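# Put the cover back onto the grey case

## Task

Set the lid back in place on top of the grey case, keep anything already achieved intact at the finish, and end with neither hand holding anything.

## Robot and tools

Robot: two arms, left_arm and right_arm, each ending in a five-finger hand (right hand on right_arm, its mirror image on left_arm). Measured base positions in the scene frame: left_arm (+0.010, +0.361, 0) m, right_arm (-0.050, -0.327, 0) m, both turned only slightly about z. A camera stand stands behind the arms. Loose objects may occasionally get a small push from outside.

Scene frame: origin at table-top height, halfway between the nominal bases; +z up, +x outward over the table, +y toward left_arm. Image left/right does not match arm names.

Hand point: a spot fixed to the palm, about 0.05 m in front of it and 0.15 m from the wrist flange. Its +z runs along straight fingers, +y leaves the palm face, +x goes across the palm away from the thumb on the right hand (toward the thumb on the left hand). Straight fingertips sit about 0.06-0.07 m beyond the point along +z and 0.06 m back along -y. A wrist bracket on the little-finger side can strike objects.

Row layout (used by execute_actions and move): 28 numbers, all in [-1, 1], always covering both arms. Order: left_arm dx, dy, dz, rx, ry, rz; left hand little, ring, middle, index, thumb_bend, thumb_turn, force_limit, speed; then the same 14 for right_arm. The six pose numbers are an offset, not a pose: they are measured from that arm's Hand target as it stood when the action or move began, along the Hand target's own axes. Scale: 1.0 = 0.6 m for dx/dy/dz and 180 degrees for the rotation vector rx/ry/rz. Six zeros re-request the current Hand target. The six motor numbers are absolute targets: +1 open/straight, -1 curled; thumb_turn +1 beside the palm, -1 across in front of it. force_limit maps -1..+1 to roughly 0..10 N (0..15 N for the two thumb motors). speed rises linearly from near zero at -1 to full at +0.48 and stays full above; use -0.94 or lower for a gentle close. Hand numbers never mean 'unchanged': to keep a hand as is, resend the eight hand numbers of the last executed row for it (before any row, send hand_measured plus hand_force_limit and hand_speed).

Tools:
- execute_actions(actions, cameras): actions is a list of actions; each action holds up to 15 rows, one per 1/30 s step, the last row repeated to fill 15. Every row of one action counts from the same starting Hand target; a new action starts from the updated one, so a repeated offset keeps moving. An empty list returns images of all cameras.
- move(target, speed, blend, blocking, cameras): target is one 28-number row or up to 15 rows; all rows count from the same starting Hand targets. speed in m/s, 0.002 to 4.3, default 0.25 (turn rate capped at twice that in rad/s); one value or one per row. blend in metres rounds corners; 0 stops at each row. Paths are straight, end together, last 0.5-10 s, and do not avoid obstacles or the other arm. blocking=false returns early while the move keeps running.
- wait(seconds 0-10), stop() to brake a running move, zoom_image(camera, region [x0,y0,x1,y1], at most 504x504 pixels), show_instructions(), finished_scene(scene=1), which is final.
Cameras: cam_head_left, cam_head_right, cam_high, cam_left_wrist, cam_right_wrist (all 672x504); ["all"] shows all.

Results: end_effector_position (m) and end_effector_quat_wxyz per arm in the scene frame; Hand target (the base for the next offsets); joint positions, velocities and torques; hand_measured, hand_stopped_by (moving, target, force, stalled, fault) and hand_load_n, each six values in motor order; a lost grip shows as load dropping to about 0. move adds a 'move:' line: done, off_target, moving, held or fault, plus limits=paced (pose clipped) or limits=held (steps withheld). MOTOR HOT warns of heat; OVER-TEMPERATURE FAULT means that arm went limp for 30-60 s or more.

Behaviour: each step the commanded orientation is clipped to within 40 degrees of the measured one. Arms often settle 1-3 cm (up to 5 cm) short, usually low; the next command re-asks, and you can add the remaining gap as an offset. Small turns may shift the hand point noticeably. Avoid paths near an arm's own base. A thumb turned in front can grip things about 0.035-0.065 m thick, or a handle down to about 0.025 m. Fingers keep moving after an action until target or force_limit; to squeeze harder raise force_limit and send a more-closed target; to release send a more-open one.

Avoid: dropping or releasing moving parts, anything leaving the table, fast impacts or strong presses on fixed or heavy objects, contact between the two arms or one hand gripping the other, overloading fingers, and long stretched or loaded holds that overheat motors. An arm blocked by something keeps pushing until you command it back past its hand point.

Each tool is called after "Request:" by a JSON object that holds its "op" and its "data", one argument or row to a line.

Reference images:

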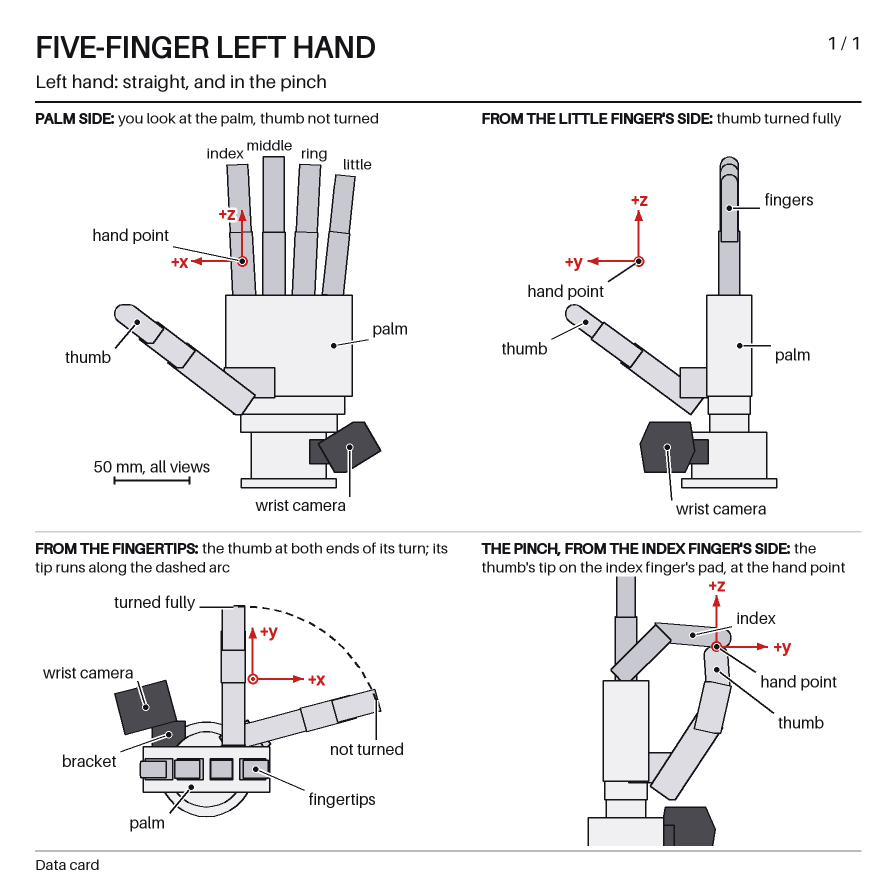

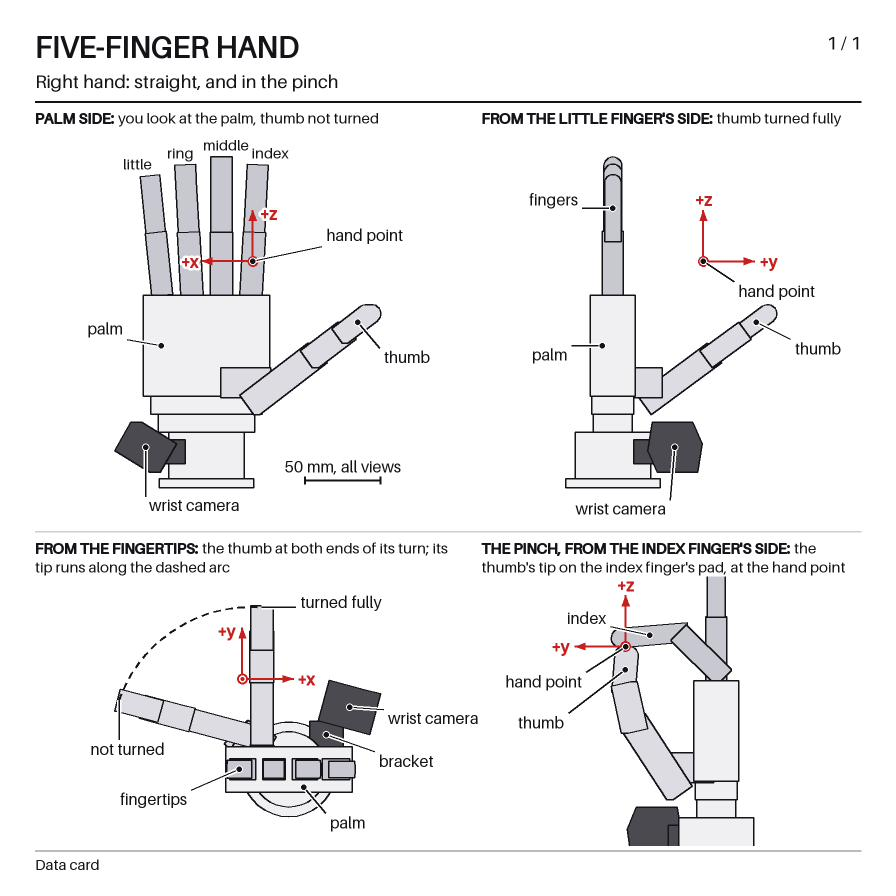

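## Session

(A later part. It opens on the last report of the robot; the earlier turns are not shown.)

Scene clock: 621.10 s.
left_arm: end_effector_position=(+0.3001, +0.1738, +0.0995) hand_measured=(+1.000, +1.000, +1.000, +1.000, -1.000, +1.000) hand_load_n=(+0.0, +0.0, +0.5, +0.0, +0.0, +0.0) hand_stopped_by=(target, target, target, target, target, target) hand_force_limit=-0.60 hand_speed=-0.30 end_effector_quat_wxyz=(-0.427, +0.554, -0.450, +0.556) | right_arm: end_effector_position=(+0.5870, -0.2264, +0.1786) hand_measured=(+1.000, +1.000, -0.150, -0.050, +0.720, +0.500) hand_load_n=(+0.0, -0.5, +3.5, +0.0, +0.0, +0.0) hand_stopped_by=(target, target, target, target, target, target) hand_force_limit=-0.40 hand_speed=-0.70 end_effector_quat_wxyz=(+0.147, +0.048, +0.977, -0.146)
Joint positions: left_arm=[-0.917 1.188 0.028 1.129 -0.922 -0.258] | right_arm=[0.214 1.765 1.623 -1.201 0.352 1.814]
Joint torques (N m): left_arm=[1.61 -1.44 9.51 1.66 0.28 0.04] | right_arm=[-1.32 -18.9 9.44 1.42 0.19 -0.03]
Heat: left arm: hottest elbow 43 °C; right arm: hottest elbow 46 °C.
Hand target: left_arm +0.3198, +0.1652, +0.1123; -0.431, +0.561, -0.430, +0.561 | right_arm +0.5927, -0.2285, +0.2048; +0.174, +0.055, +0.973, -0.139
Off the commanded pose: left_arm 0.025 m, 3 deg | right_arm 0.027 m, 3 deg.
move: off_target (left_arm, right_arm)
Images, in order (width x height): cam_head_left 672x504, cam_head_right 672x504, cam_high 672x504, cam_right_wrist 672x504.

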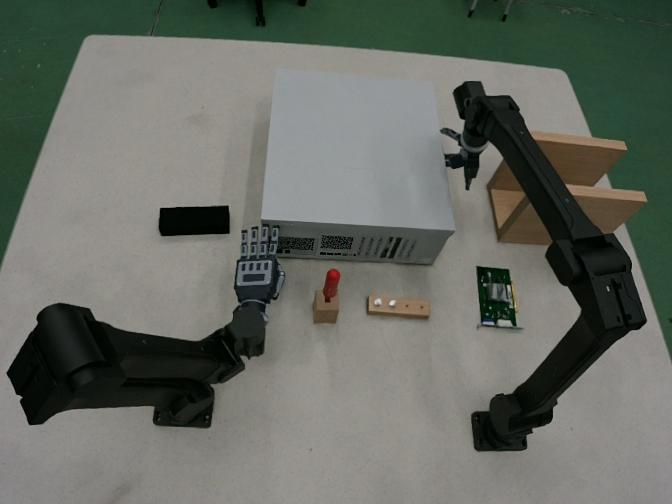

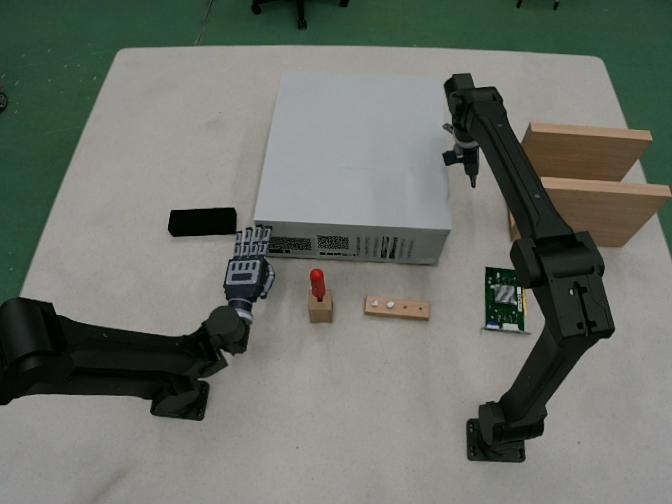

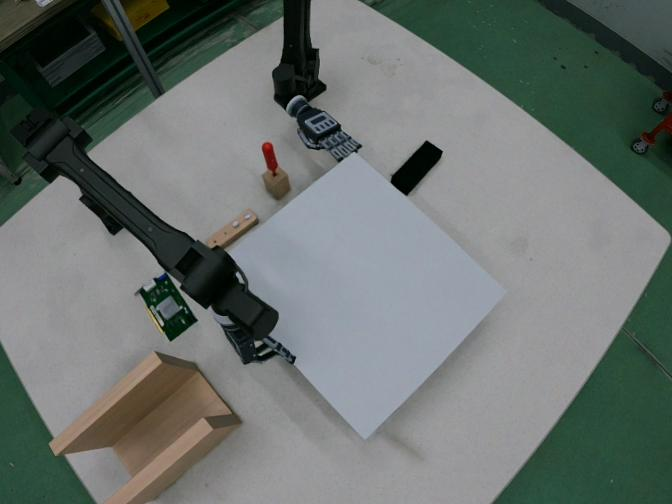

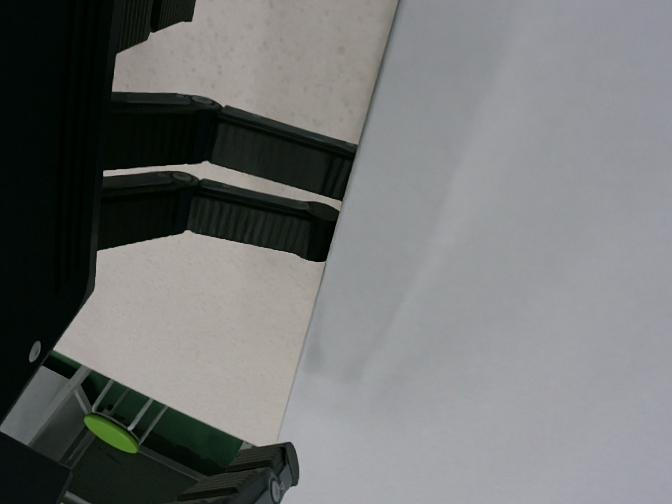

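Request:
{"op": "move", "data": {
  "target": [0,0,0,0,0,0,1,1,1,1,-1,1,-0.6,-0.3,0.0073,0.0082,0.0165,0,0,0,1,1,-0.15,-0.05,0.72,0.5,-0.4,-0.7],
  "speed": 0.02,
  "cameras": ["cam_head_left","cam_head_right","cam_right_wrist","cam_high"]
}}

Request:
{"op": "zoom_image", "data": {
  "camera": "cam_head_left",
  "region": [400, 190, 480, 250]
}}

Request:
{"op": "zoom_image", "data": {
  "camera": "cam_head_right",
  "region": [400, 190, 480, 250]
}}

Request:
{"op": "zoom_image", "data": {
  "camera": "cam_right_wrist",
  "region": [160, 60, 400, 280]
}}

Scene clock: 622.60 s.
left_arm: end_effector_position=(+0.3001, +0.1738, +0.0995) hand_measured=(+1.000, +1.000, +1.000, +1.000, -1.000, +1.000) hand_load_n=(+0.0, +0.0, +0.5, +0.0, +0.0, +0.0) hand_stopped_by=(target, target, target, target, target, target) hand_force_limit=-0.60 hand_speed=-0.30 end_effector_quat_wxyz=(-0.427, +0.554, -0.450, +0.556) | right_arm: end_effector_position=(+0.5896, -0.2259, +0.1779) hand_measured=(+1.000, +1.000, -0.150, -0.050, +0.720, +0.500) hand_load_n=(+0.0, +0.0, +1.0, +0.0, +0.0, +0.0) hand_stopped_by=(target, target, target, target, target, target) hand_force_limit=-0.40 hand_speed=-0.70 end_effector_quat_wxyz=(+0.156, +0.050, +0.976, -0.144)
Joint positions: left_arm=[-0.917 1.188 0.028 1.129 -0.922 -0.258] | right_arm=[0.214 1.759 1.608 -1.172 0.352 1.814]
Joint torques (N m): left_arm=[2.08 -1.61 9.37 1.77 0.33 -0.02] | right_arm=[-1.03 -18.08 8.83 1.39 0.22 0.01]
Heat: left arm: hottest elbow 43 °C; right arm: hottest elbow 46 °C.
Hand target: left_arm +0.3198, +0.1652, +0.1123; -0.431, +0.561, -0.430, +0.561 | right_arm +0.5926, -0.2264, +0.1931; +0.174, +0.055, +0.973, -0.139
Off the commanded pose: left_arm 0.025 m, 3 deg | right_arm 0.015 m, 2 deg.
move: off_target (left_arm, right_arm)
Images, in order (width x height): cam_head_left 672x504, cam_head_right 672x504, cam_high 672x504, cam_right_wrist 672x504.

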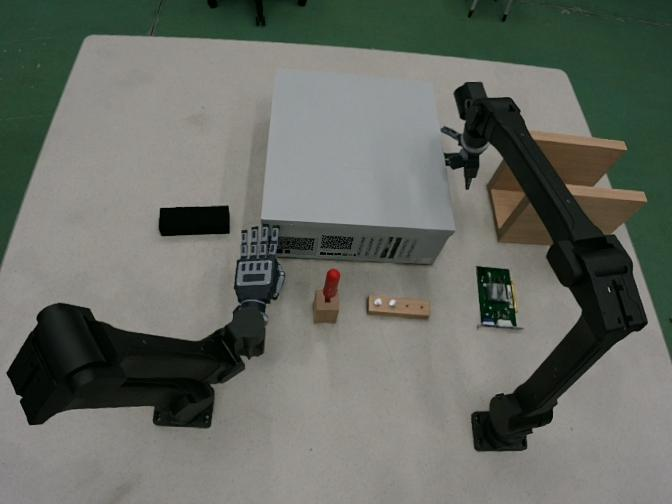

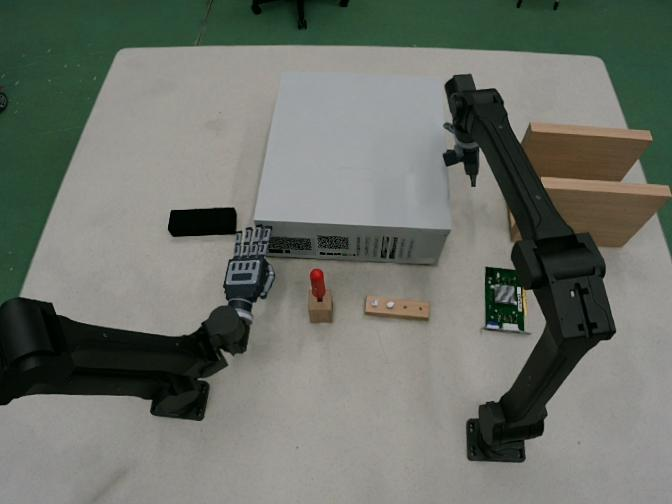

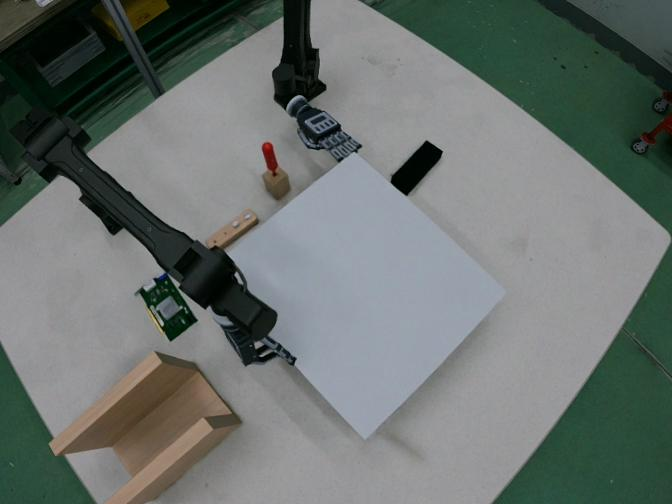

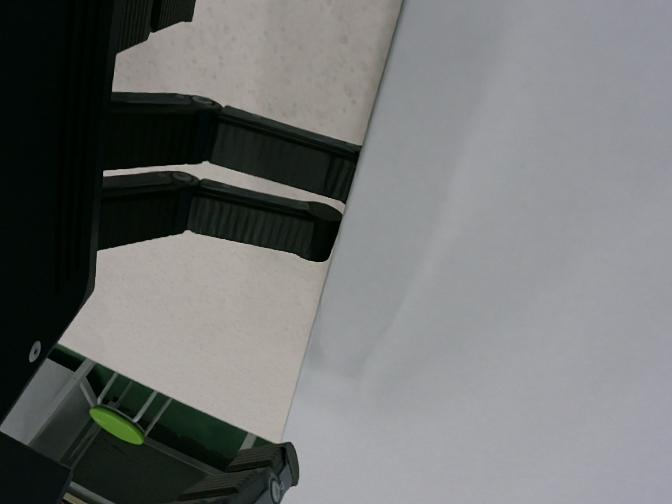

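Scaled by 6.300 from the camera's 672x504 image, which has a finer 960x720 frame.

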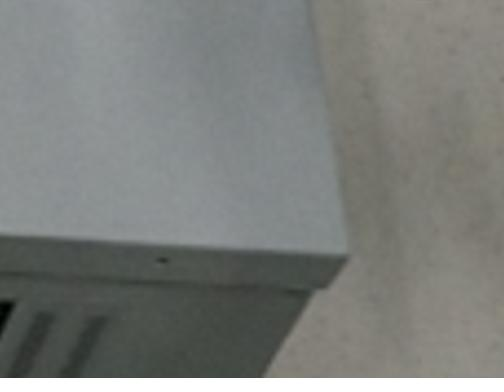

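Scaled by 6.300 from the camera's 672x504 image, which has a finer 960x720 frame.

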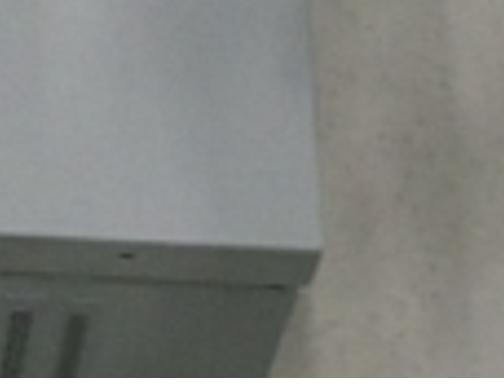

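Scaled by 2.100 from the camera's 672x504 image, which has a finer 960x720 frame.

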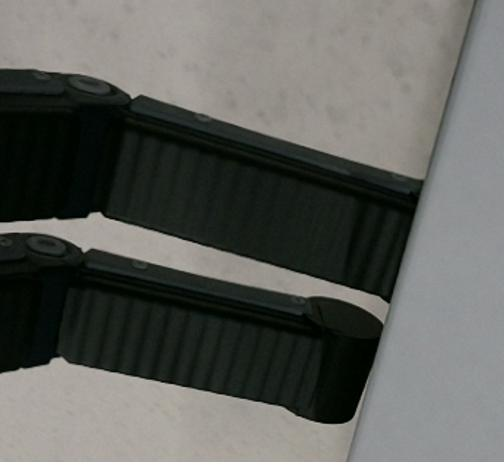

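Request:
{"op": "zoom_image", "data": {
  "camera": "cam_head_left",
  "region": [340, 200, 470, 275]
}}

Request:
{"op": "zoom_image", "data": {
  "camera": "cam_head_left",
  "region": [240, 200, 370, 275]
}}

Request:
{"op": "zoom_image", "data": {
  "camera": "cam_head_right",
  "region": [340, 200, 470, 275]
}}

Request:
{"op": "zoom_image", "data": {
  "camera": "cam_head_right",
  "region": [235, 200, 365, 275]
}}

Request:
{"op": "zoom_image", "data": {
  "camera": "cam_high",
  "region": [260, 310, 420, 450]
}}

Scaled by 3.877 from the camera's 672x504 image, which has a finer 960x720 frame.

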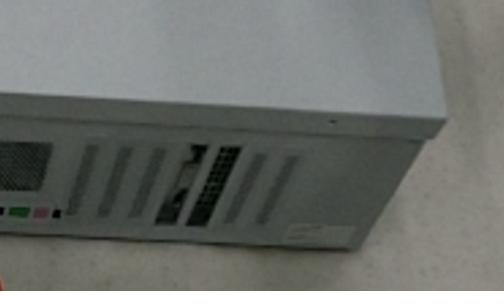

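Scaled by 3.877 from the camera's 672x504 image, which has a finer 960x720 frame.

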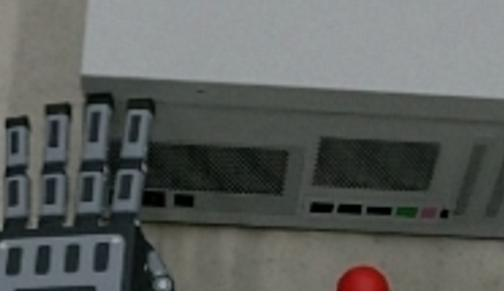

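Scaled by 3.877 from the camera's 672x504 image, which has a finer 960x720 frame.

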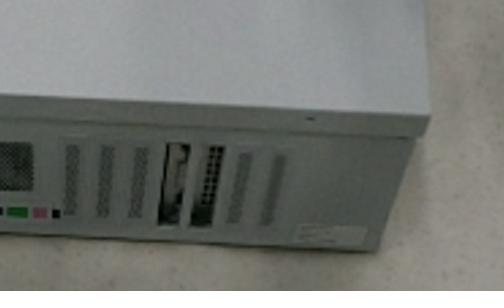

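Scaled by 3.877 from the camera's 672x504 image, which has a finer 960x720 frame.

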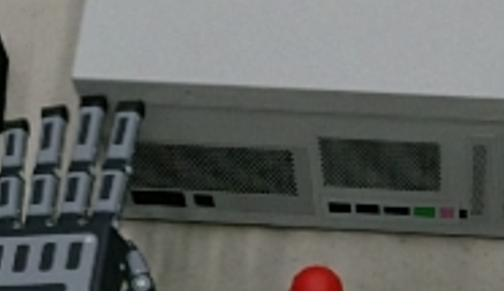

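Scaled by 3.150 from the camera's 672x504 image, which has a finer 960x720 frame.

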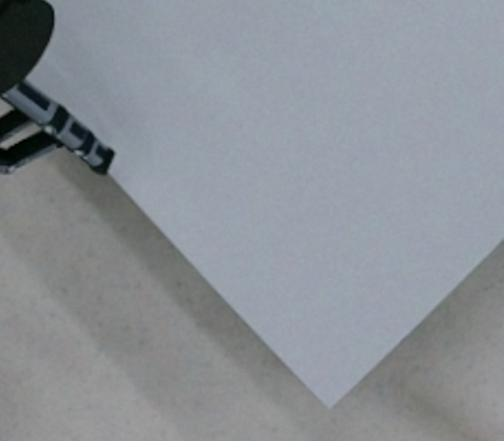

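Request:
{"op": "move", "data": {
  "target": [0,0,0,0,0,0,1,1,1,1,-1,1,-0.6,-0.3,-0.002,-0.0318,0.0097,0,0,0,1,1,-0.15,-0.05,0.72,0.5,-0.4,-0.7],
  "speed": 0.03,
  "cameras": ["cam_head_left","cam_head_right","cam_right_wrist","cam_high"]
}}

Request:
{"op": "zoom_image", "data": {
  "camera": "cam_head_left",
  "region": [400, 190, 480, 250]
}}

Request:
{"op": "zoom_image", "data": {
  "camera": "cam_head_right",
  "region": [400, 190, 480, 250]
}}

Request:
{"op": "zoom_image", "data": {
  "camera": "cam_right_wrist",
  "region": [160, 60, 400, 280]
}}

Request:
{"op": "zoom_image", "data": {
  "camera": "cam_high",
  "region": [350, 270, 530, 450]
}}

Scene clock: 626.60 s.
left_arm: end_effector_position=(+0.3001, +0.1738, +0.0995) hand_measured=(+1.000, +1.000, +1.000, +1.000, -1.000, +1.000) hand_load_n=(+0.0, +0.0, +0.5, +0.0, +0.0, +0.0) hand_stopped_by=(target, target, target, target, target, target) hand_force_limit=-0.60 hand_speed=-0.30 end_effector_quat_wxyz=(-0.427, +0.554, -0.450, +0.556) | right_arm: end_effector_position=(+0.5925, -0.2419, +0.1859) hand_measured=(+1.000, +1.000, -0.150, -0.050, +0.720, +0.500) hand_load_n=(+0.0, +0.0, +0.0, +0.0, +0.0, +0.0) hand_stopped_by=(target, target, target, target, target, target) hand_force_limit=-0.40 hand_speed=-0.70 end_effector_quat_wxyz=(+0.166, +0.056, +0.974, -0.141)
Joint positions: left_arm=[-0.917 1.188 0.028 1.129 -0.922 -0.258] | right_arm=[0.186 1.741 1.598 -1.15 0.345 1.796]
Joint torques (N m): left_arm=[1.61 -1.26 9.78 1.69 0.32 0.02] | right_arm=[-1.61 -17.32 8.5 1.18 0.11 -0.14]
Heat: left arm: hottest elbow 43 °C; right arm: hottest elbow 46 °C.
Hand target: left_arm +0.3198, +0.1652, +0.1123; -0.431, +0.561, -0.430, +0.561 | right_arm +0.5927, -0.2466, +0.1932; +0.174, +0.055, +0.973, -0.139
Off the commanded pose: left_arm 0.025 m, 3 deg | right_arm 0.009 m, 1 deg.
move: off_target (left_arm)
Images, in order (width x height): cam_head_left 672x504, cam_head_right 672x504, cam_high 672x504, cam_right_wrist 672x504.

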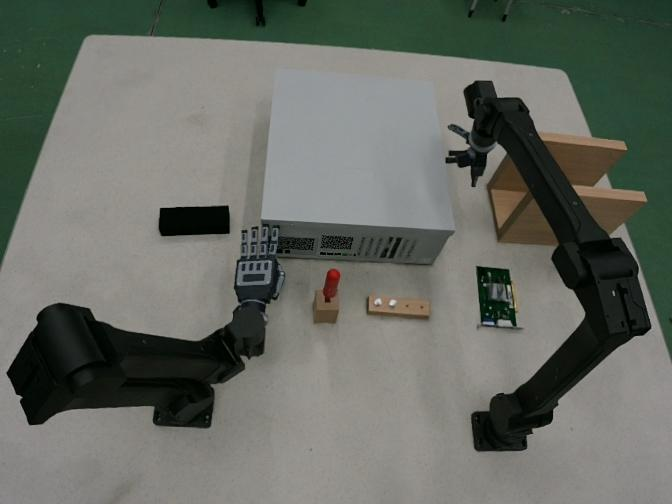

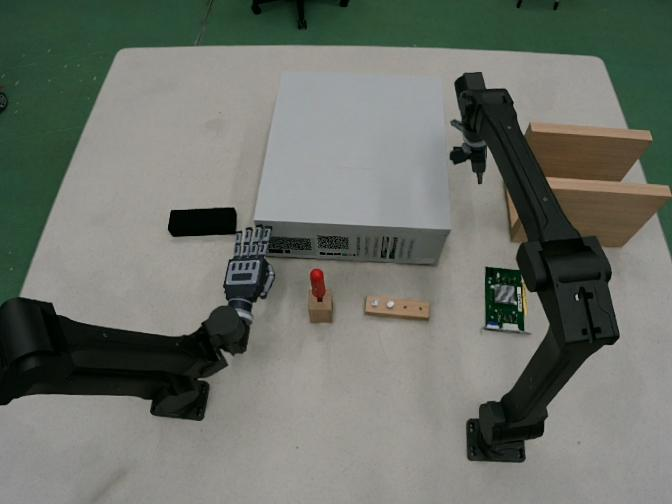

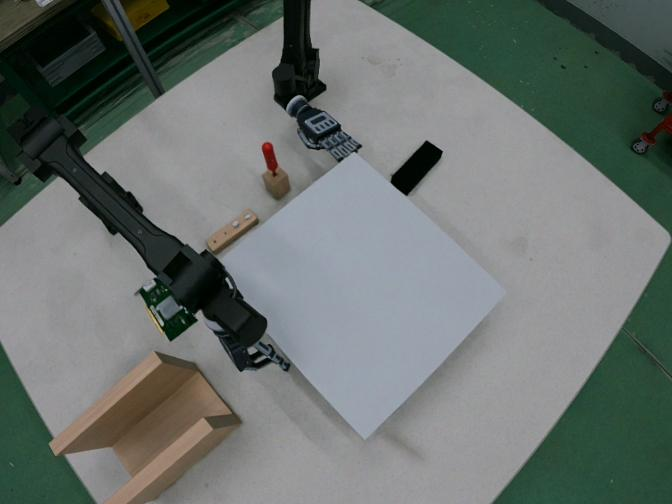

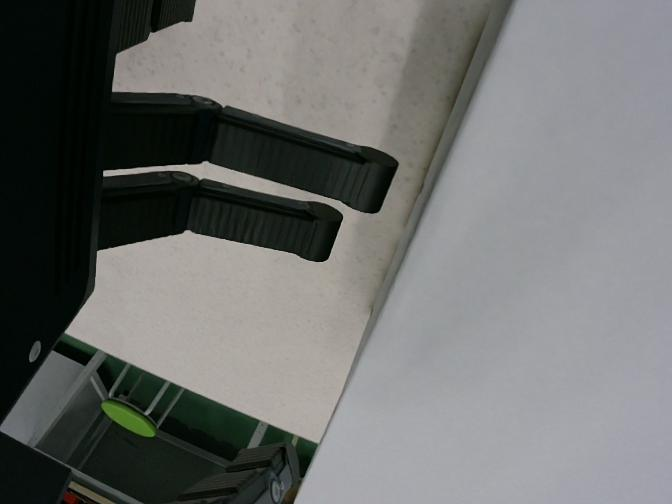

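Scaled by 6.300 from the camera's 672x504 image, which has a finer 960x720 frame.

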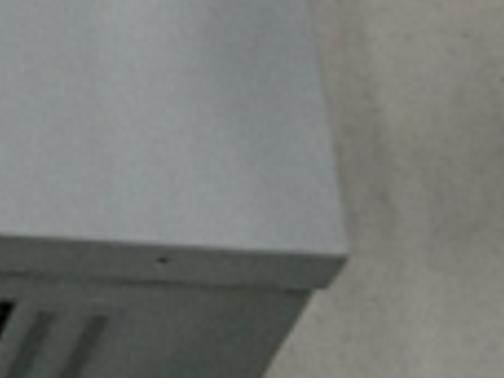

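Scaled by 6.300 from the camera's 672x504 image, which has a finer 960x720 frame.

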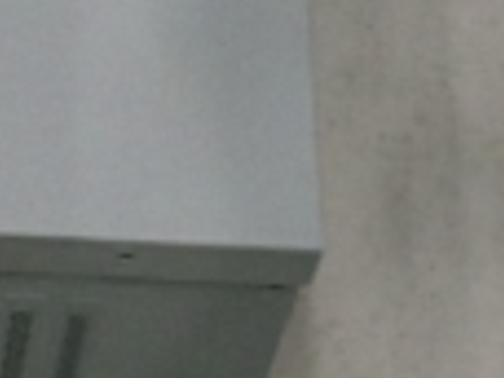

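Scaled by 2.100 from the camera's 672x504 image, which has a finer 960x720 frame.

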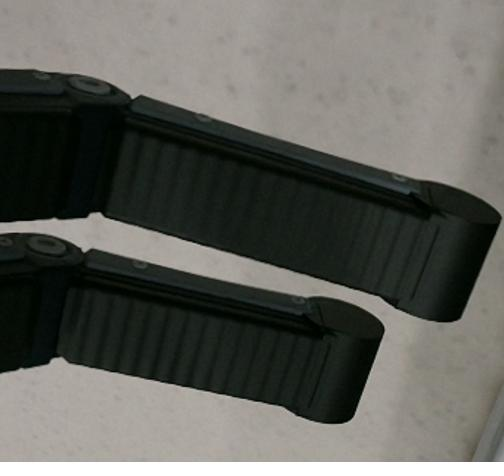

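Scaled by 2.800 from the camera's 672x504 image, which has a finer 960x720 frame.

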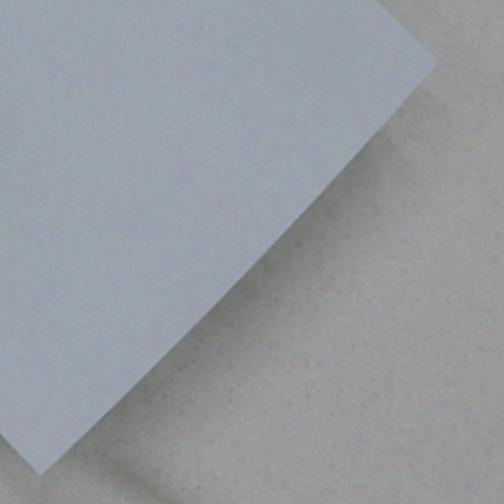

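Request:
{"op": "zoom_image", "data": {
  "camera": "cam_right_wrist",
  "region": [280, 0, 560, 280]
}}

Request:
{"op": "zoom_image", "data": {
  "camera": "cam_right_wrist",
  "region": [280, 230, 480, 430]
}}

Request:
{"op": "zoom_image", "data": {
  "camera": "cam_left_wrist",
  "region": [320, 0, 560, 240]
}}

Request:
{"op": "zoom_image", "data": {
  "camera": "cam_high",
  "region": [330, 130, 530, 300]
}}

Scaled by 1.800 from the camera's 672x504 image, which has a finer 960x720 frame.

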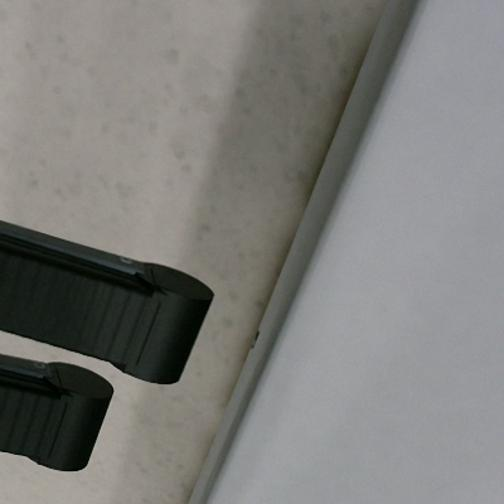

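Scaled by 2.520 from the camera's 672x504 image, which has a finer 960x720 frame.

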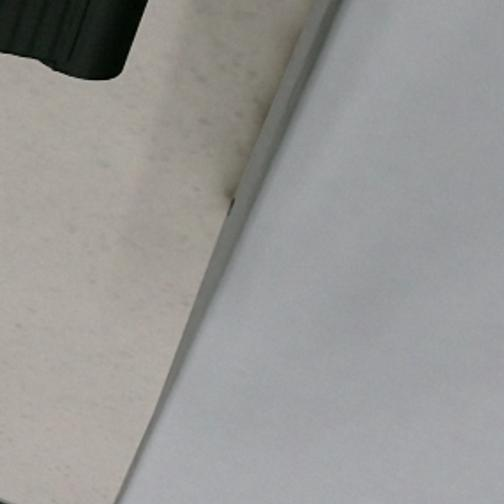

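This scene's latest camera images include none from cam_left_wrist. They are from: cam_head_left, cam_head_right, cam_high, cam_right_wrist. cam_left_wrist's image comes with the result of a call that names it in "cameras".

Scaled by 2.520 from the camera's 672x504 image, which has a finer 960x720 frame.

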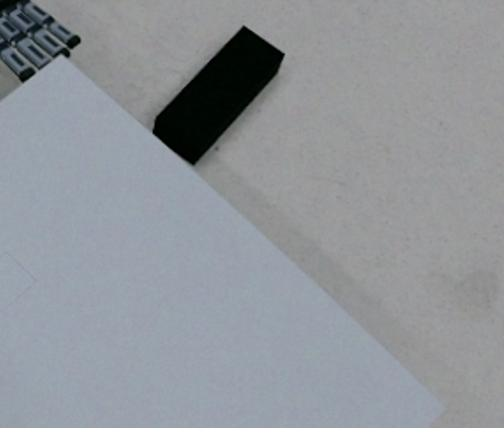

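Request:
{"op": "move", "data": {
  "target": [
    [0,0,-0.1,0,0,0,1,1,1,1,-1,1,-0.6,-0.3,-0.0029,-0.0478,0.0145,0,0,0,1,1,-0.15,-0.05,0.72,0.5,-0.4,-0.7],
    [0,0,-0.1,0,0,0,1,1,1,1,-1,1,-0.6,-0.3,-0.1209,-0.1316,-0.2853,0,0,0,1,1,-0.15,-0.05,0.72,0.5,-0.4,-0.7]
  ],
  "speed": [0.05,0.1],
  "cameras": ["all"]
}}

Request:
{"op": "zoom_image", "data": {
  "camera": "cam_left_wrist",
  "region": [168, 0, 672, 300]
}}

Request:
{"op": "zoom_image", "data": {
  "camera": "cam_head_left",
  "region": [240, 190, 360, 270]
}}

Request:
{"op": "zoom_image", "data": {
  "camera": "cam_high",
  "region": [350, 270, 530, 450]
}}

Request:
{"op": "zoom_image", "data": {
  "camera": "cam_high",
  "region": [220, 270, 400, 450]
}}

Scene clock: 632.63 s.
left_arm: end_effector_position=(+0.2620, +0.1659, +0.1135) hand_measured=(+1.000, +1.000, +1.000, +1.000, -1.000, +1.000) hand_load_n=(+0.0, +0.0, +0.0, +0.0, +0.0, +0.0) hand_stopped_by=(target, target, target, target, target, target) hand_force_limit=-0.60 hand_speed=-0.30 end_effector_quat_wxyz=(-0.432, +0.563, -0.426, +0.561) | right_arm: end_effector_position=(+0.5856, -0.2717, +0.3688) hand_measured=(+1.000, +1.000, -0.150, -0.050, +0.720, +0.500) hand_load_n=(+0.0, +0.0, +0.0, +0.0, +0.0, +0.0) hand_stopped_by=(target, target, target, target, target, target) hand_force_limit=-0.40 hand_speed=-0.70 end_effector_quat_wxyz=(+0.154, +0.053, +0.976, -0.142)
Joint positions: left_arm=[-1.172 1.078 0.013 1.074 -1.212 -0.258] | right_arm=[0.132 1.786 2.154 -1.667 0.328 1.739]
Joint torques (N m): left_arm=[-0.97 -3.19 5.78 0.91 0.07 -0.04] | right_arm=[-1.67 -15.74 13.34 0.29 0.11 -0.15]
Heat: left arm: hottest elbow 43 °C; right arm: hottest elbow 46 °C.
Hand target: left_arm +0.2599, +0.1651, +0.1124; -0.431, +0.561, -0.430, +0.561 | right_arm +0.5927, -0.2765, +0.3929; +0.174, +0.055, +0.973, -0.139
Off the commanded pose: left_arm 0.003 m, 1 deg | right_arm 0.026 m, 2 deg.
move: off_target (right_arm)

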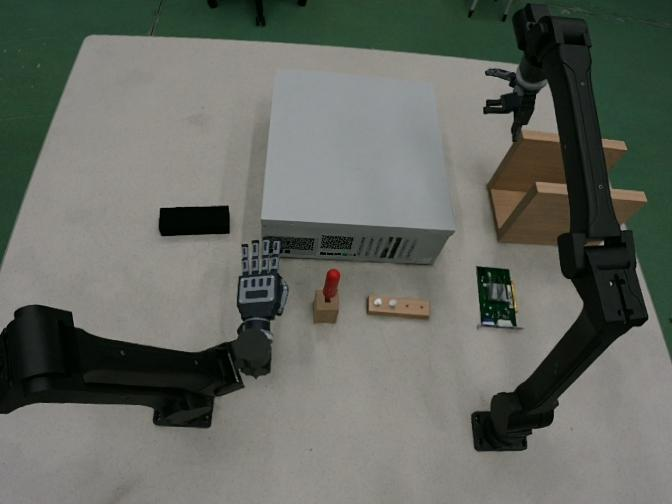

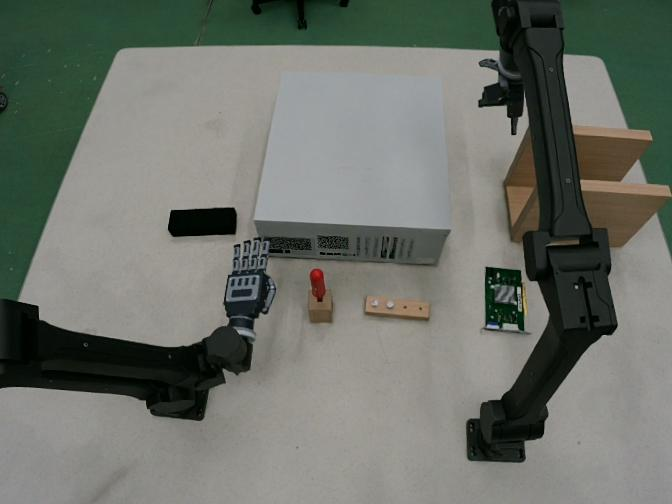

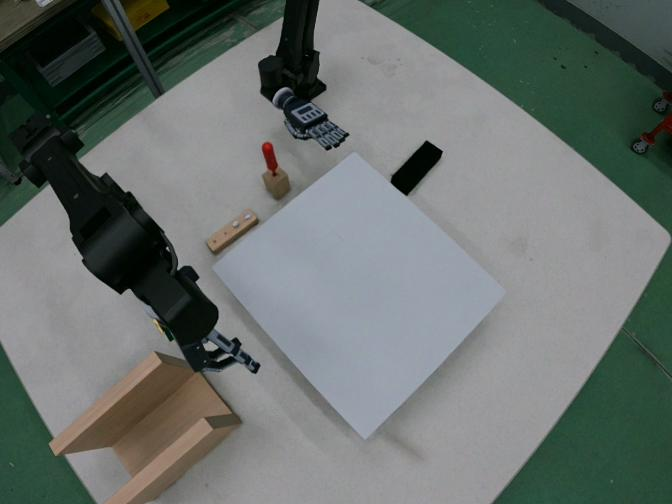

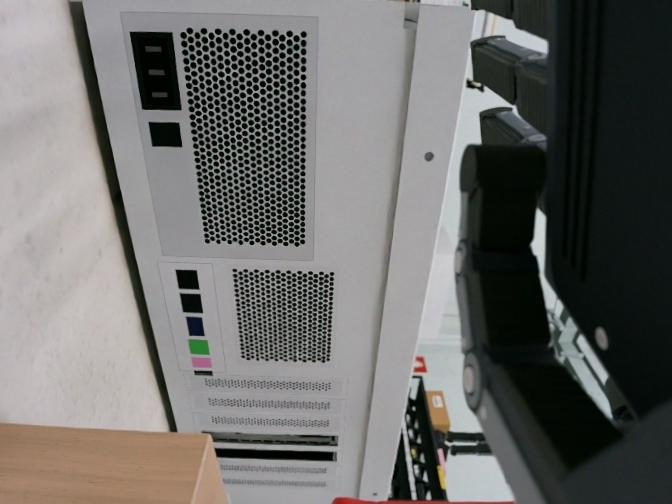

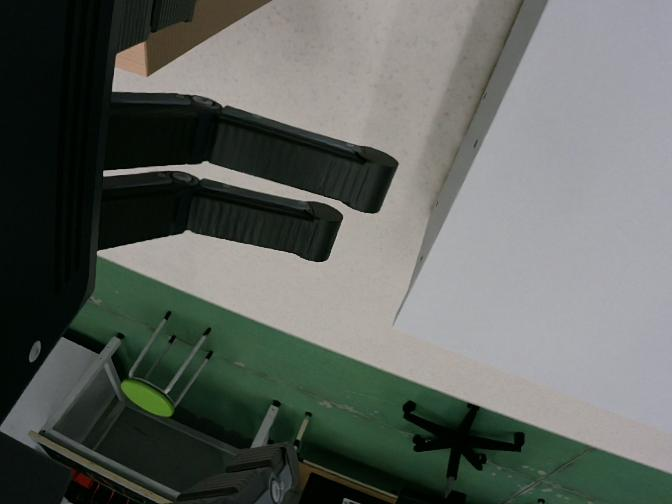

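Scaled by 1.000.

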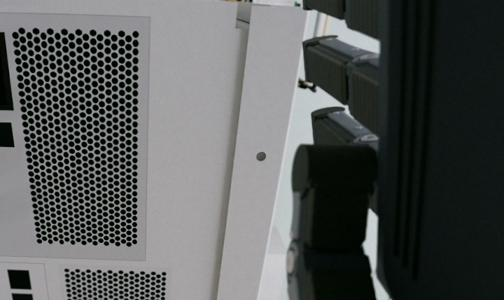

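Scaled by 4.200 from the camera's 672x504 image, which has a finer 960x720 frame.

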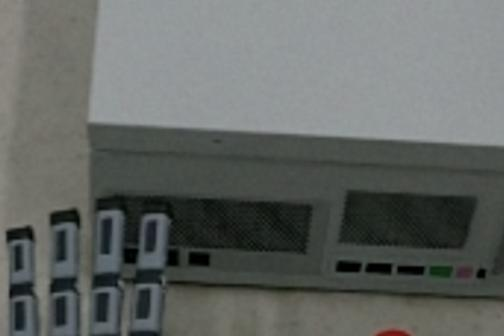

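Scaled by 2.800 from the camera's 672x504 image, which has a finer 960x720 frame.

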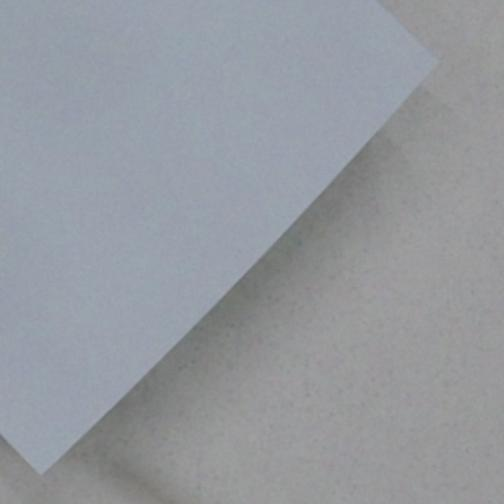

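Scaled by 2.800 from the camera's 672x504 image, which has a finer 960x720 frame.

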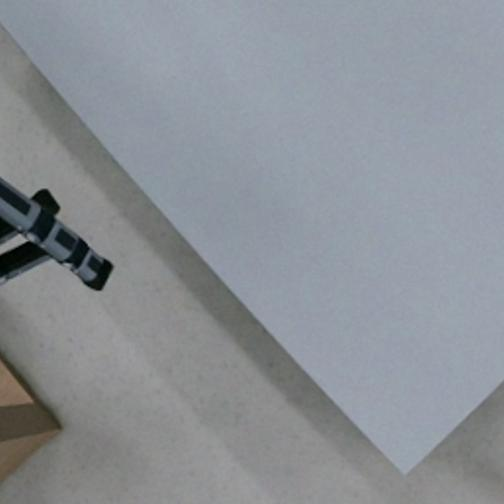

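Request:
{"op": "zoom_image", "data": {
  "camera": "cam_left_wrist",
  "region": [360, 0, 520, 120]
}}

Request:
{"op": "zoom_image", "data": {
  "camera": "cam_left_wrist",
  "region": [360, 100, 500, 240]
}}

Request:
{"op": "zoom_image", "data": {
  "camera": "cam_right_wrist",
  "region": [370, 0, 620, 250]
}}

Request:
{"op": "zoom_image", "data": {
  "camera": "cam_right_wrist",
  "region": [360, 180, 520, 340]
}}

Scaled by 3.150 from the camera's 672x504 image, which has a finer 960x720 frame.

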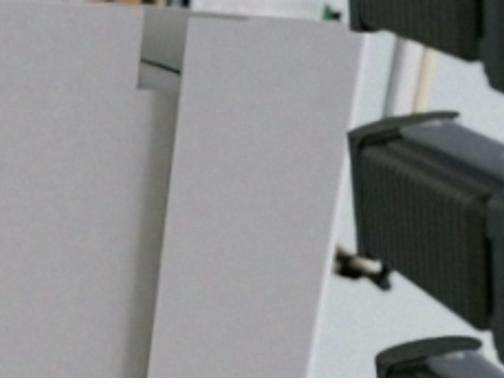

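Scaled by 3.600 from the camera's 672x504 image, which has a finer 960x720 frame.

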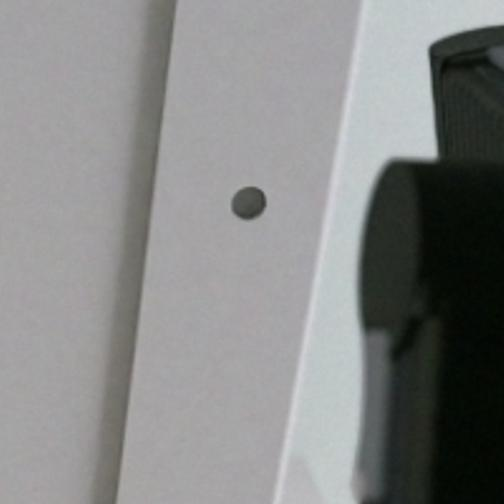

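Scaled by 2.016 from the camera's 672x504 image, which has a finer 960x720 frame.

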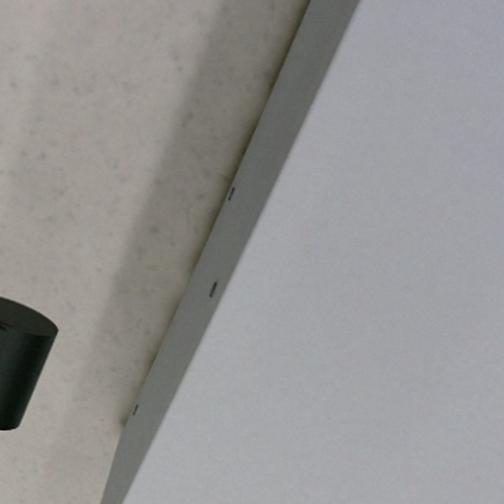

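Scaled by 3.150 from the camera's 672x504 image, which has a finer 960x720 frame.

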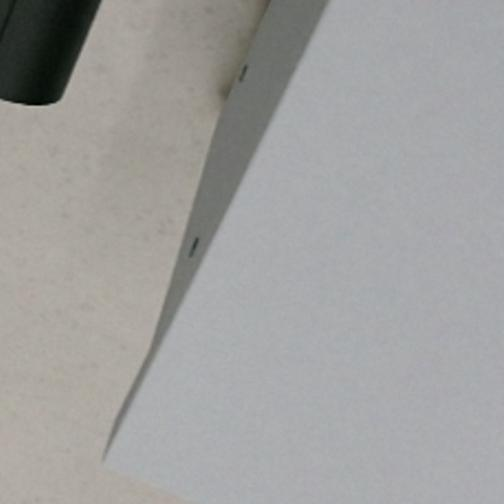

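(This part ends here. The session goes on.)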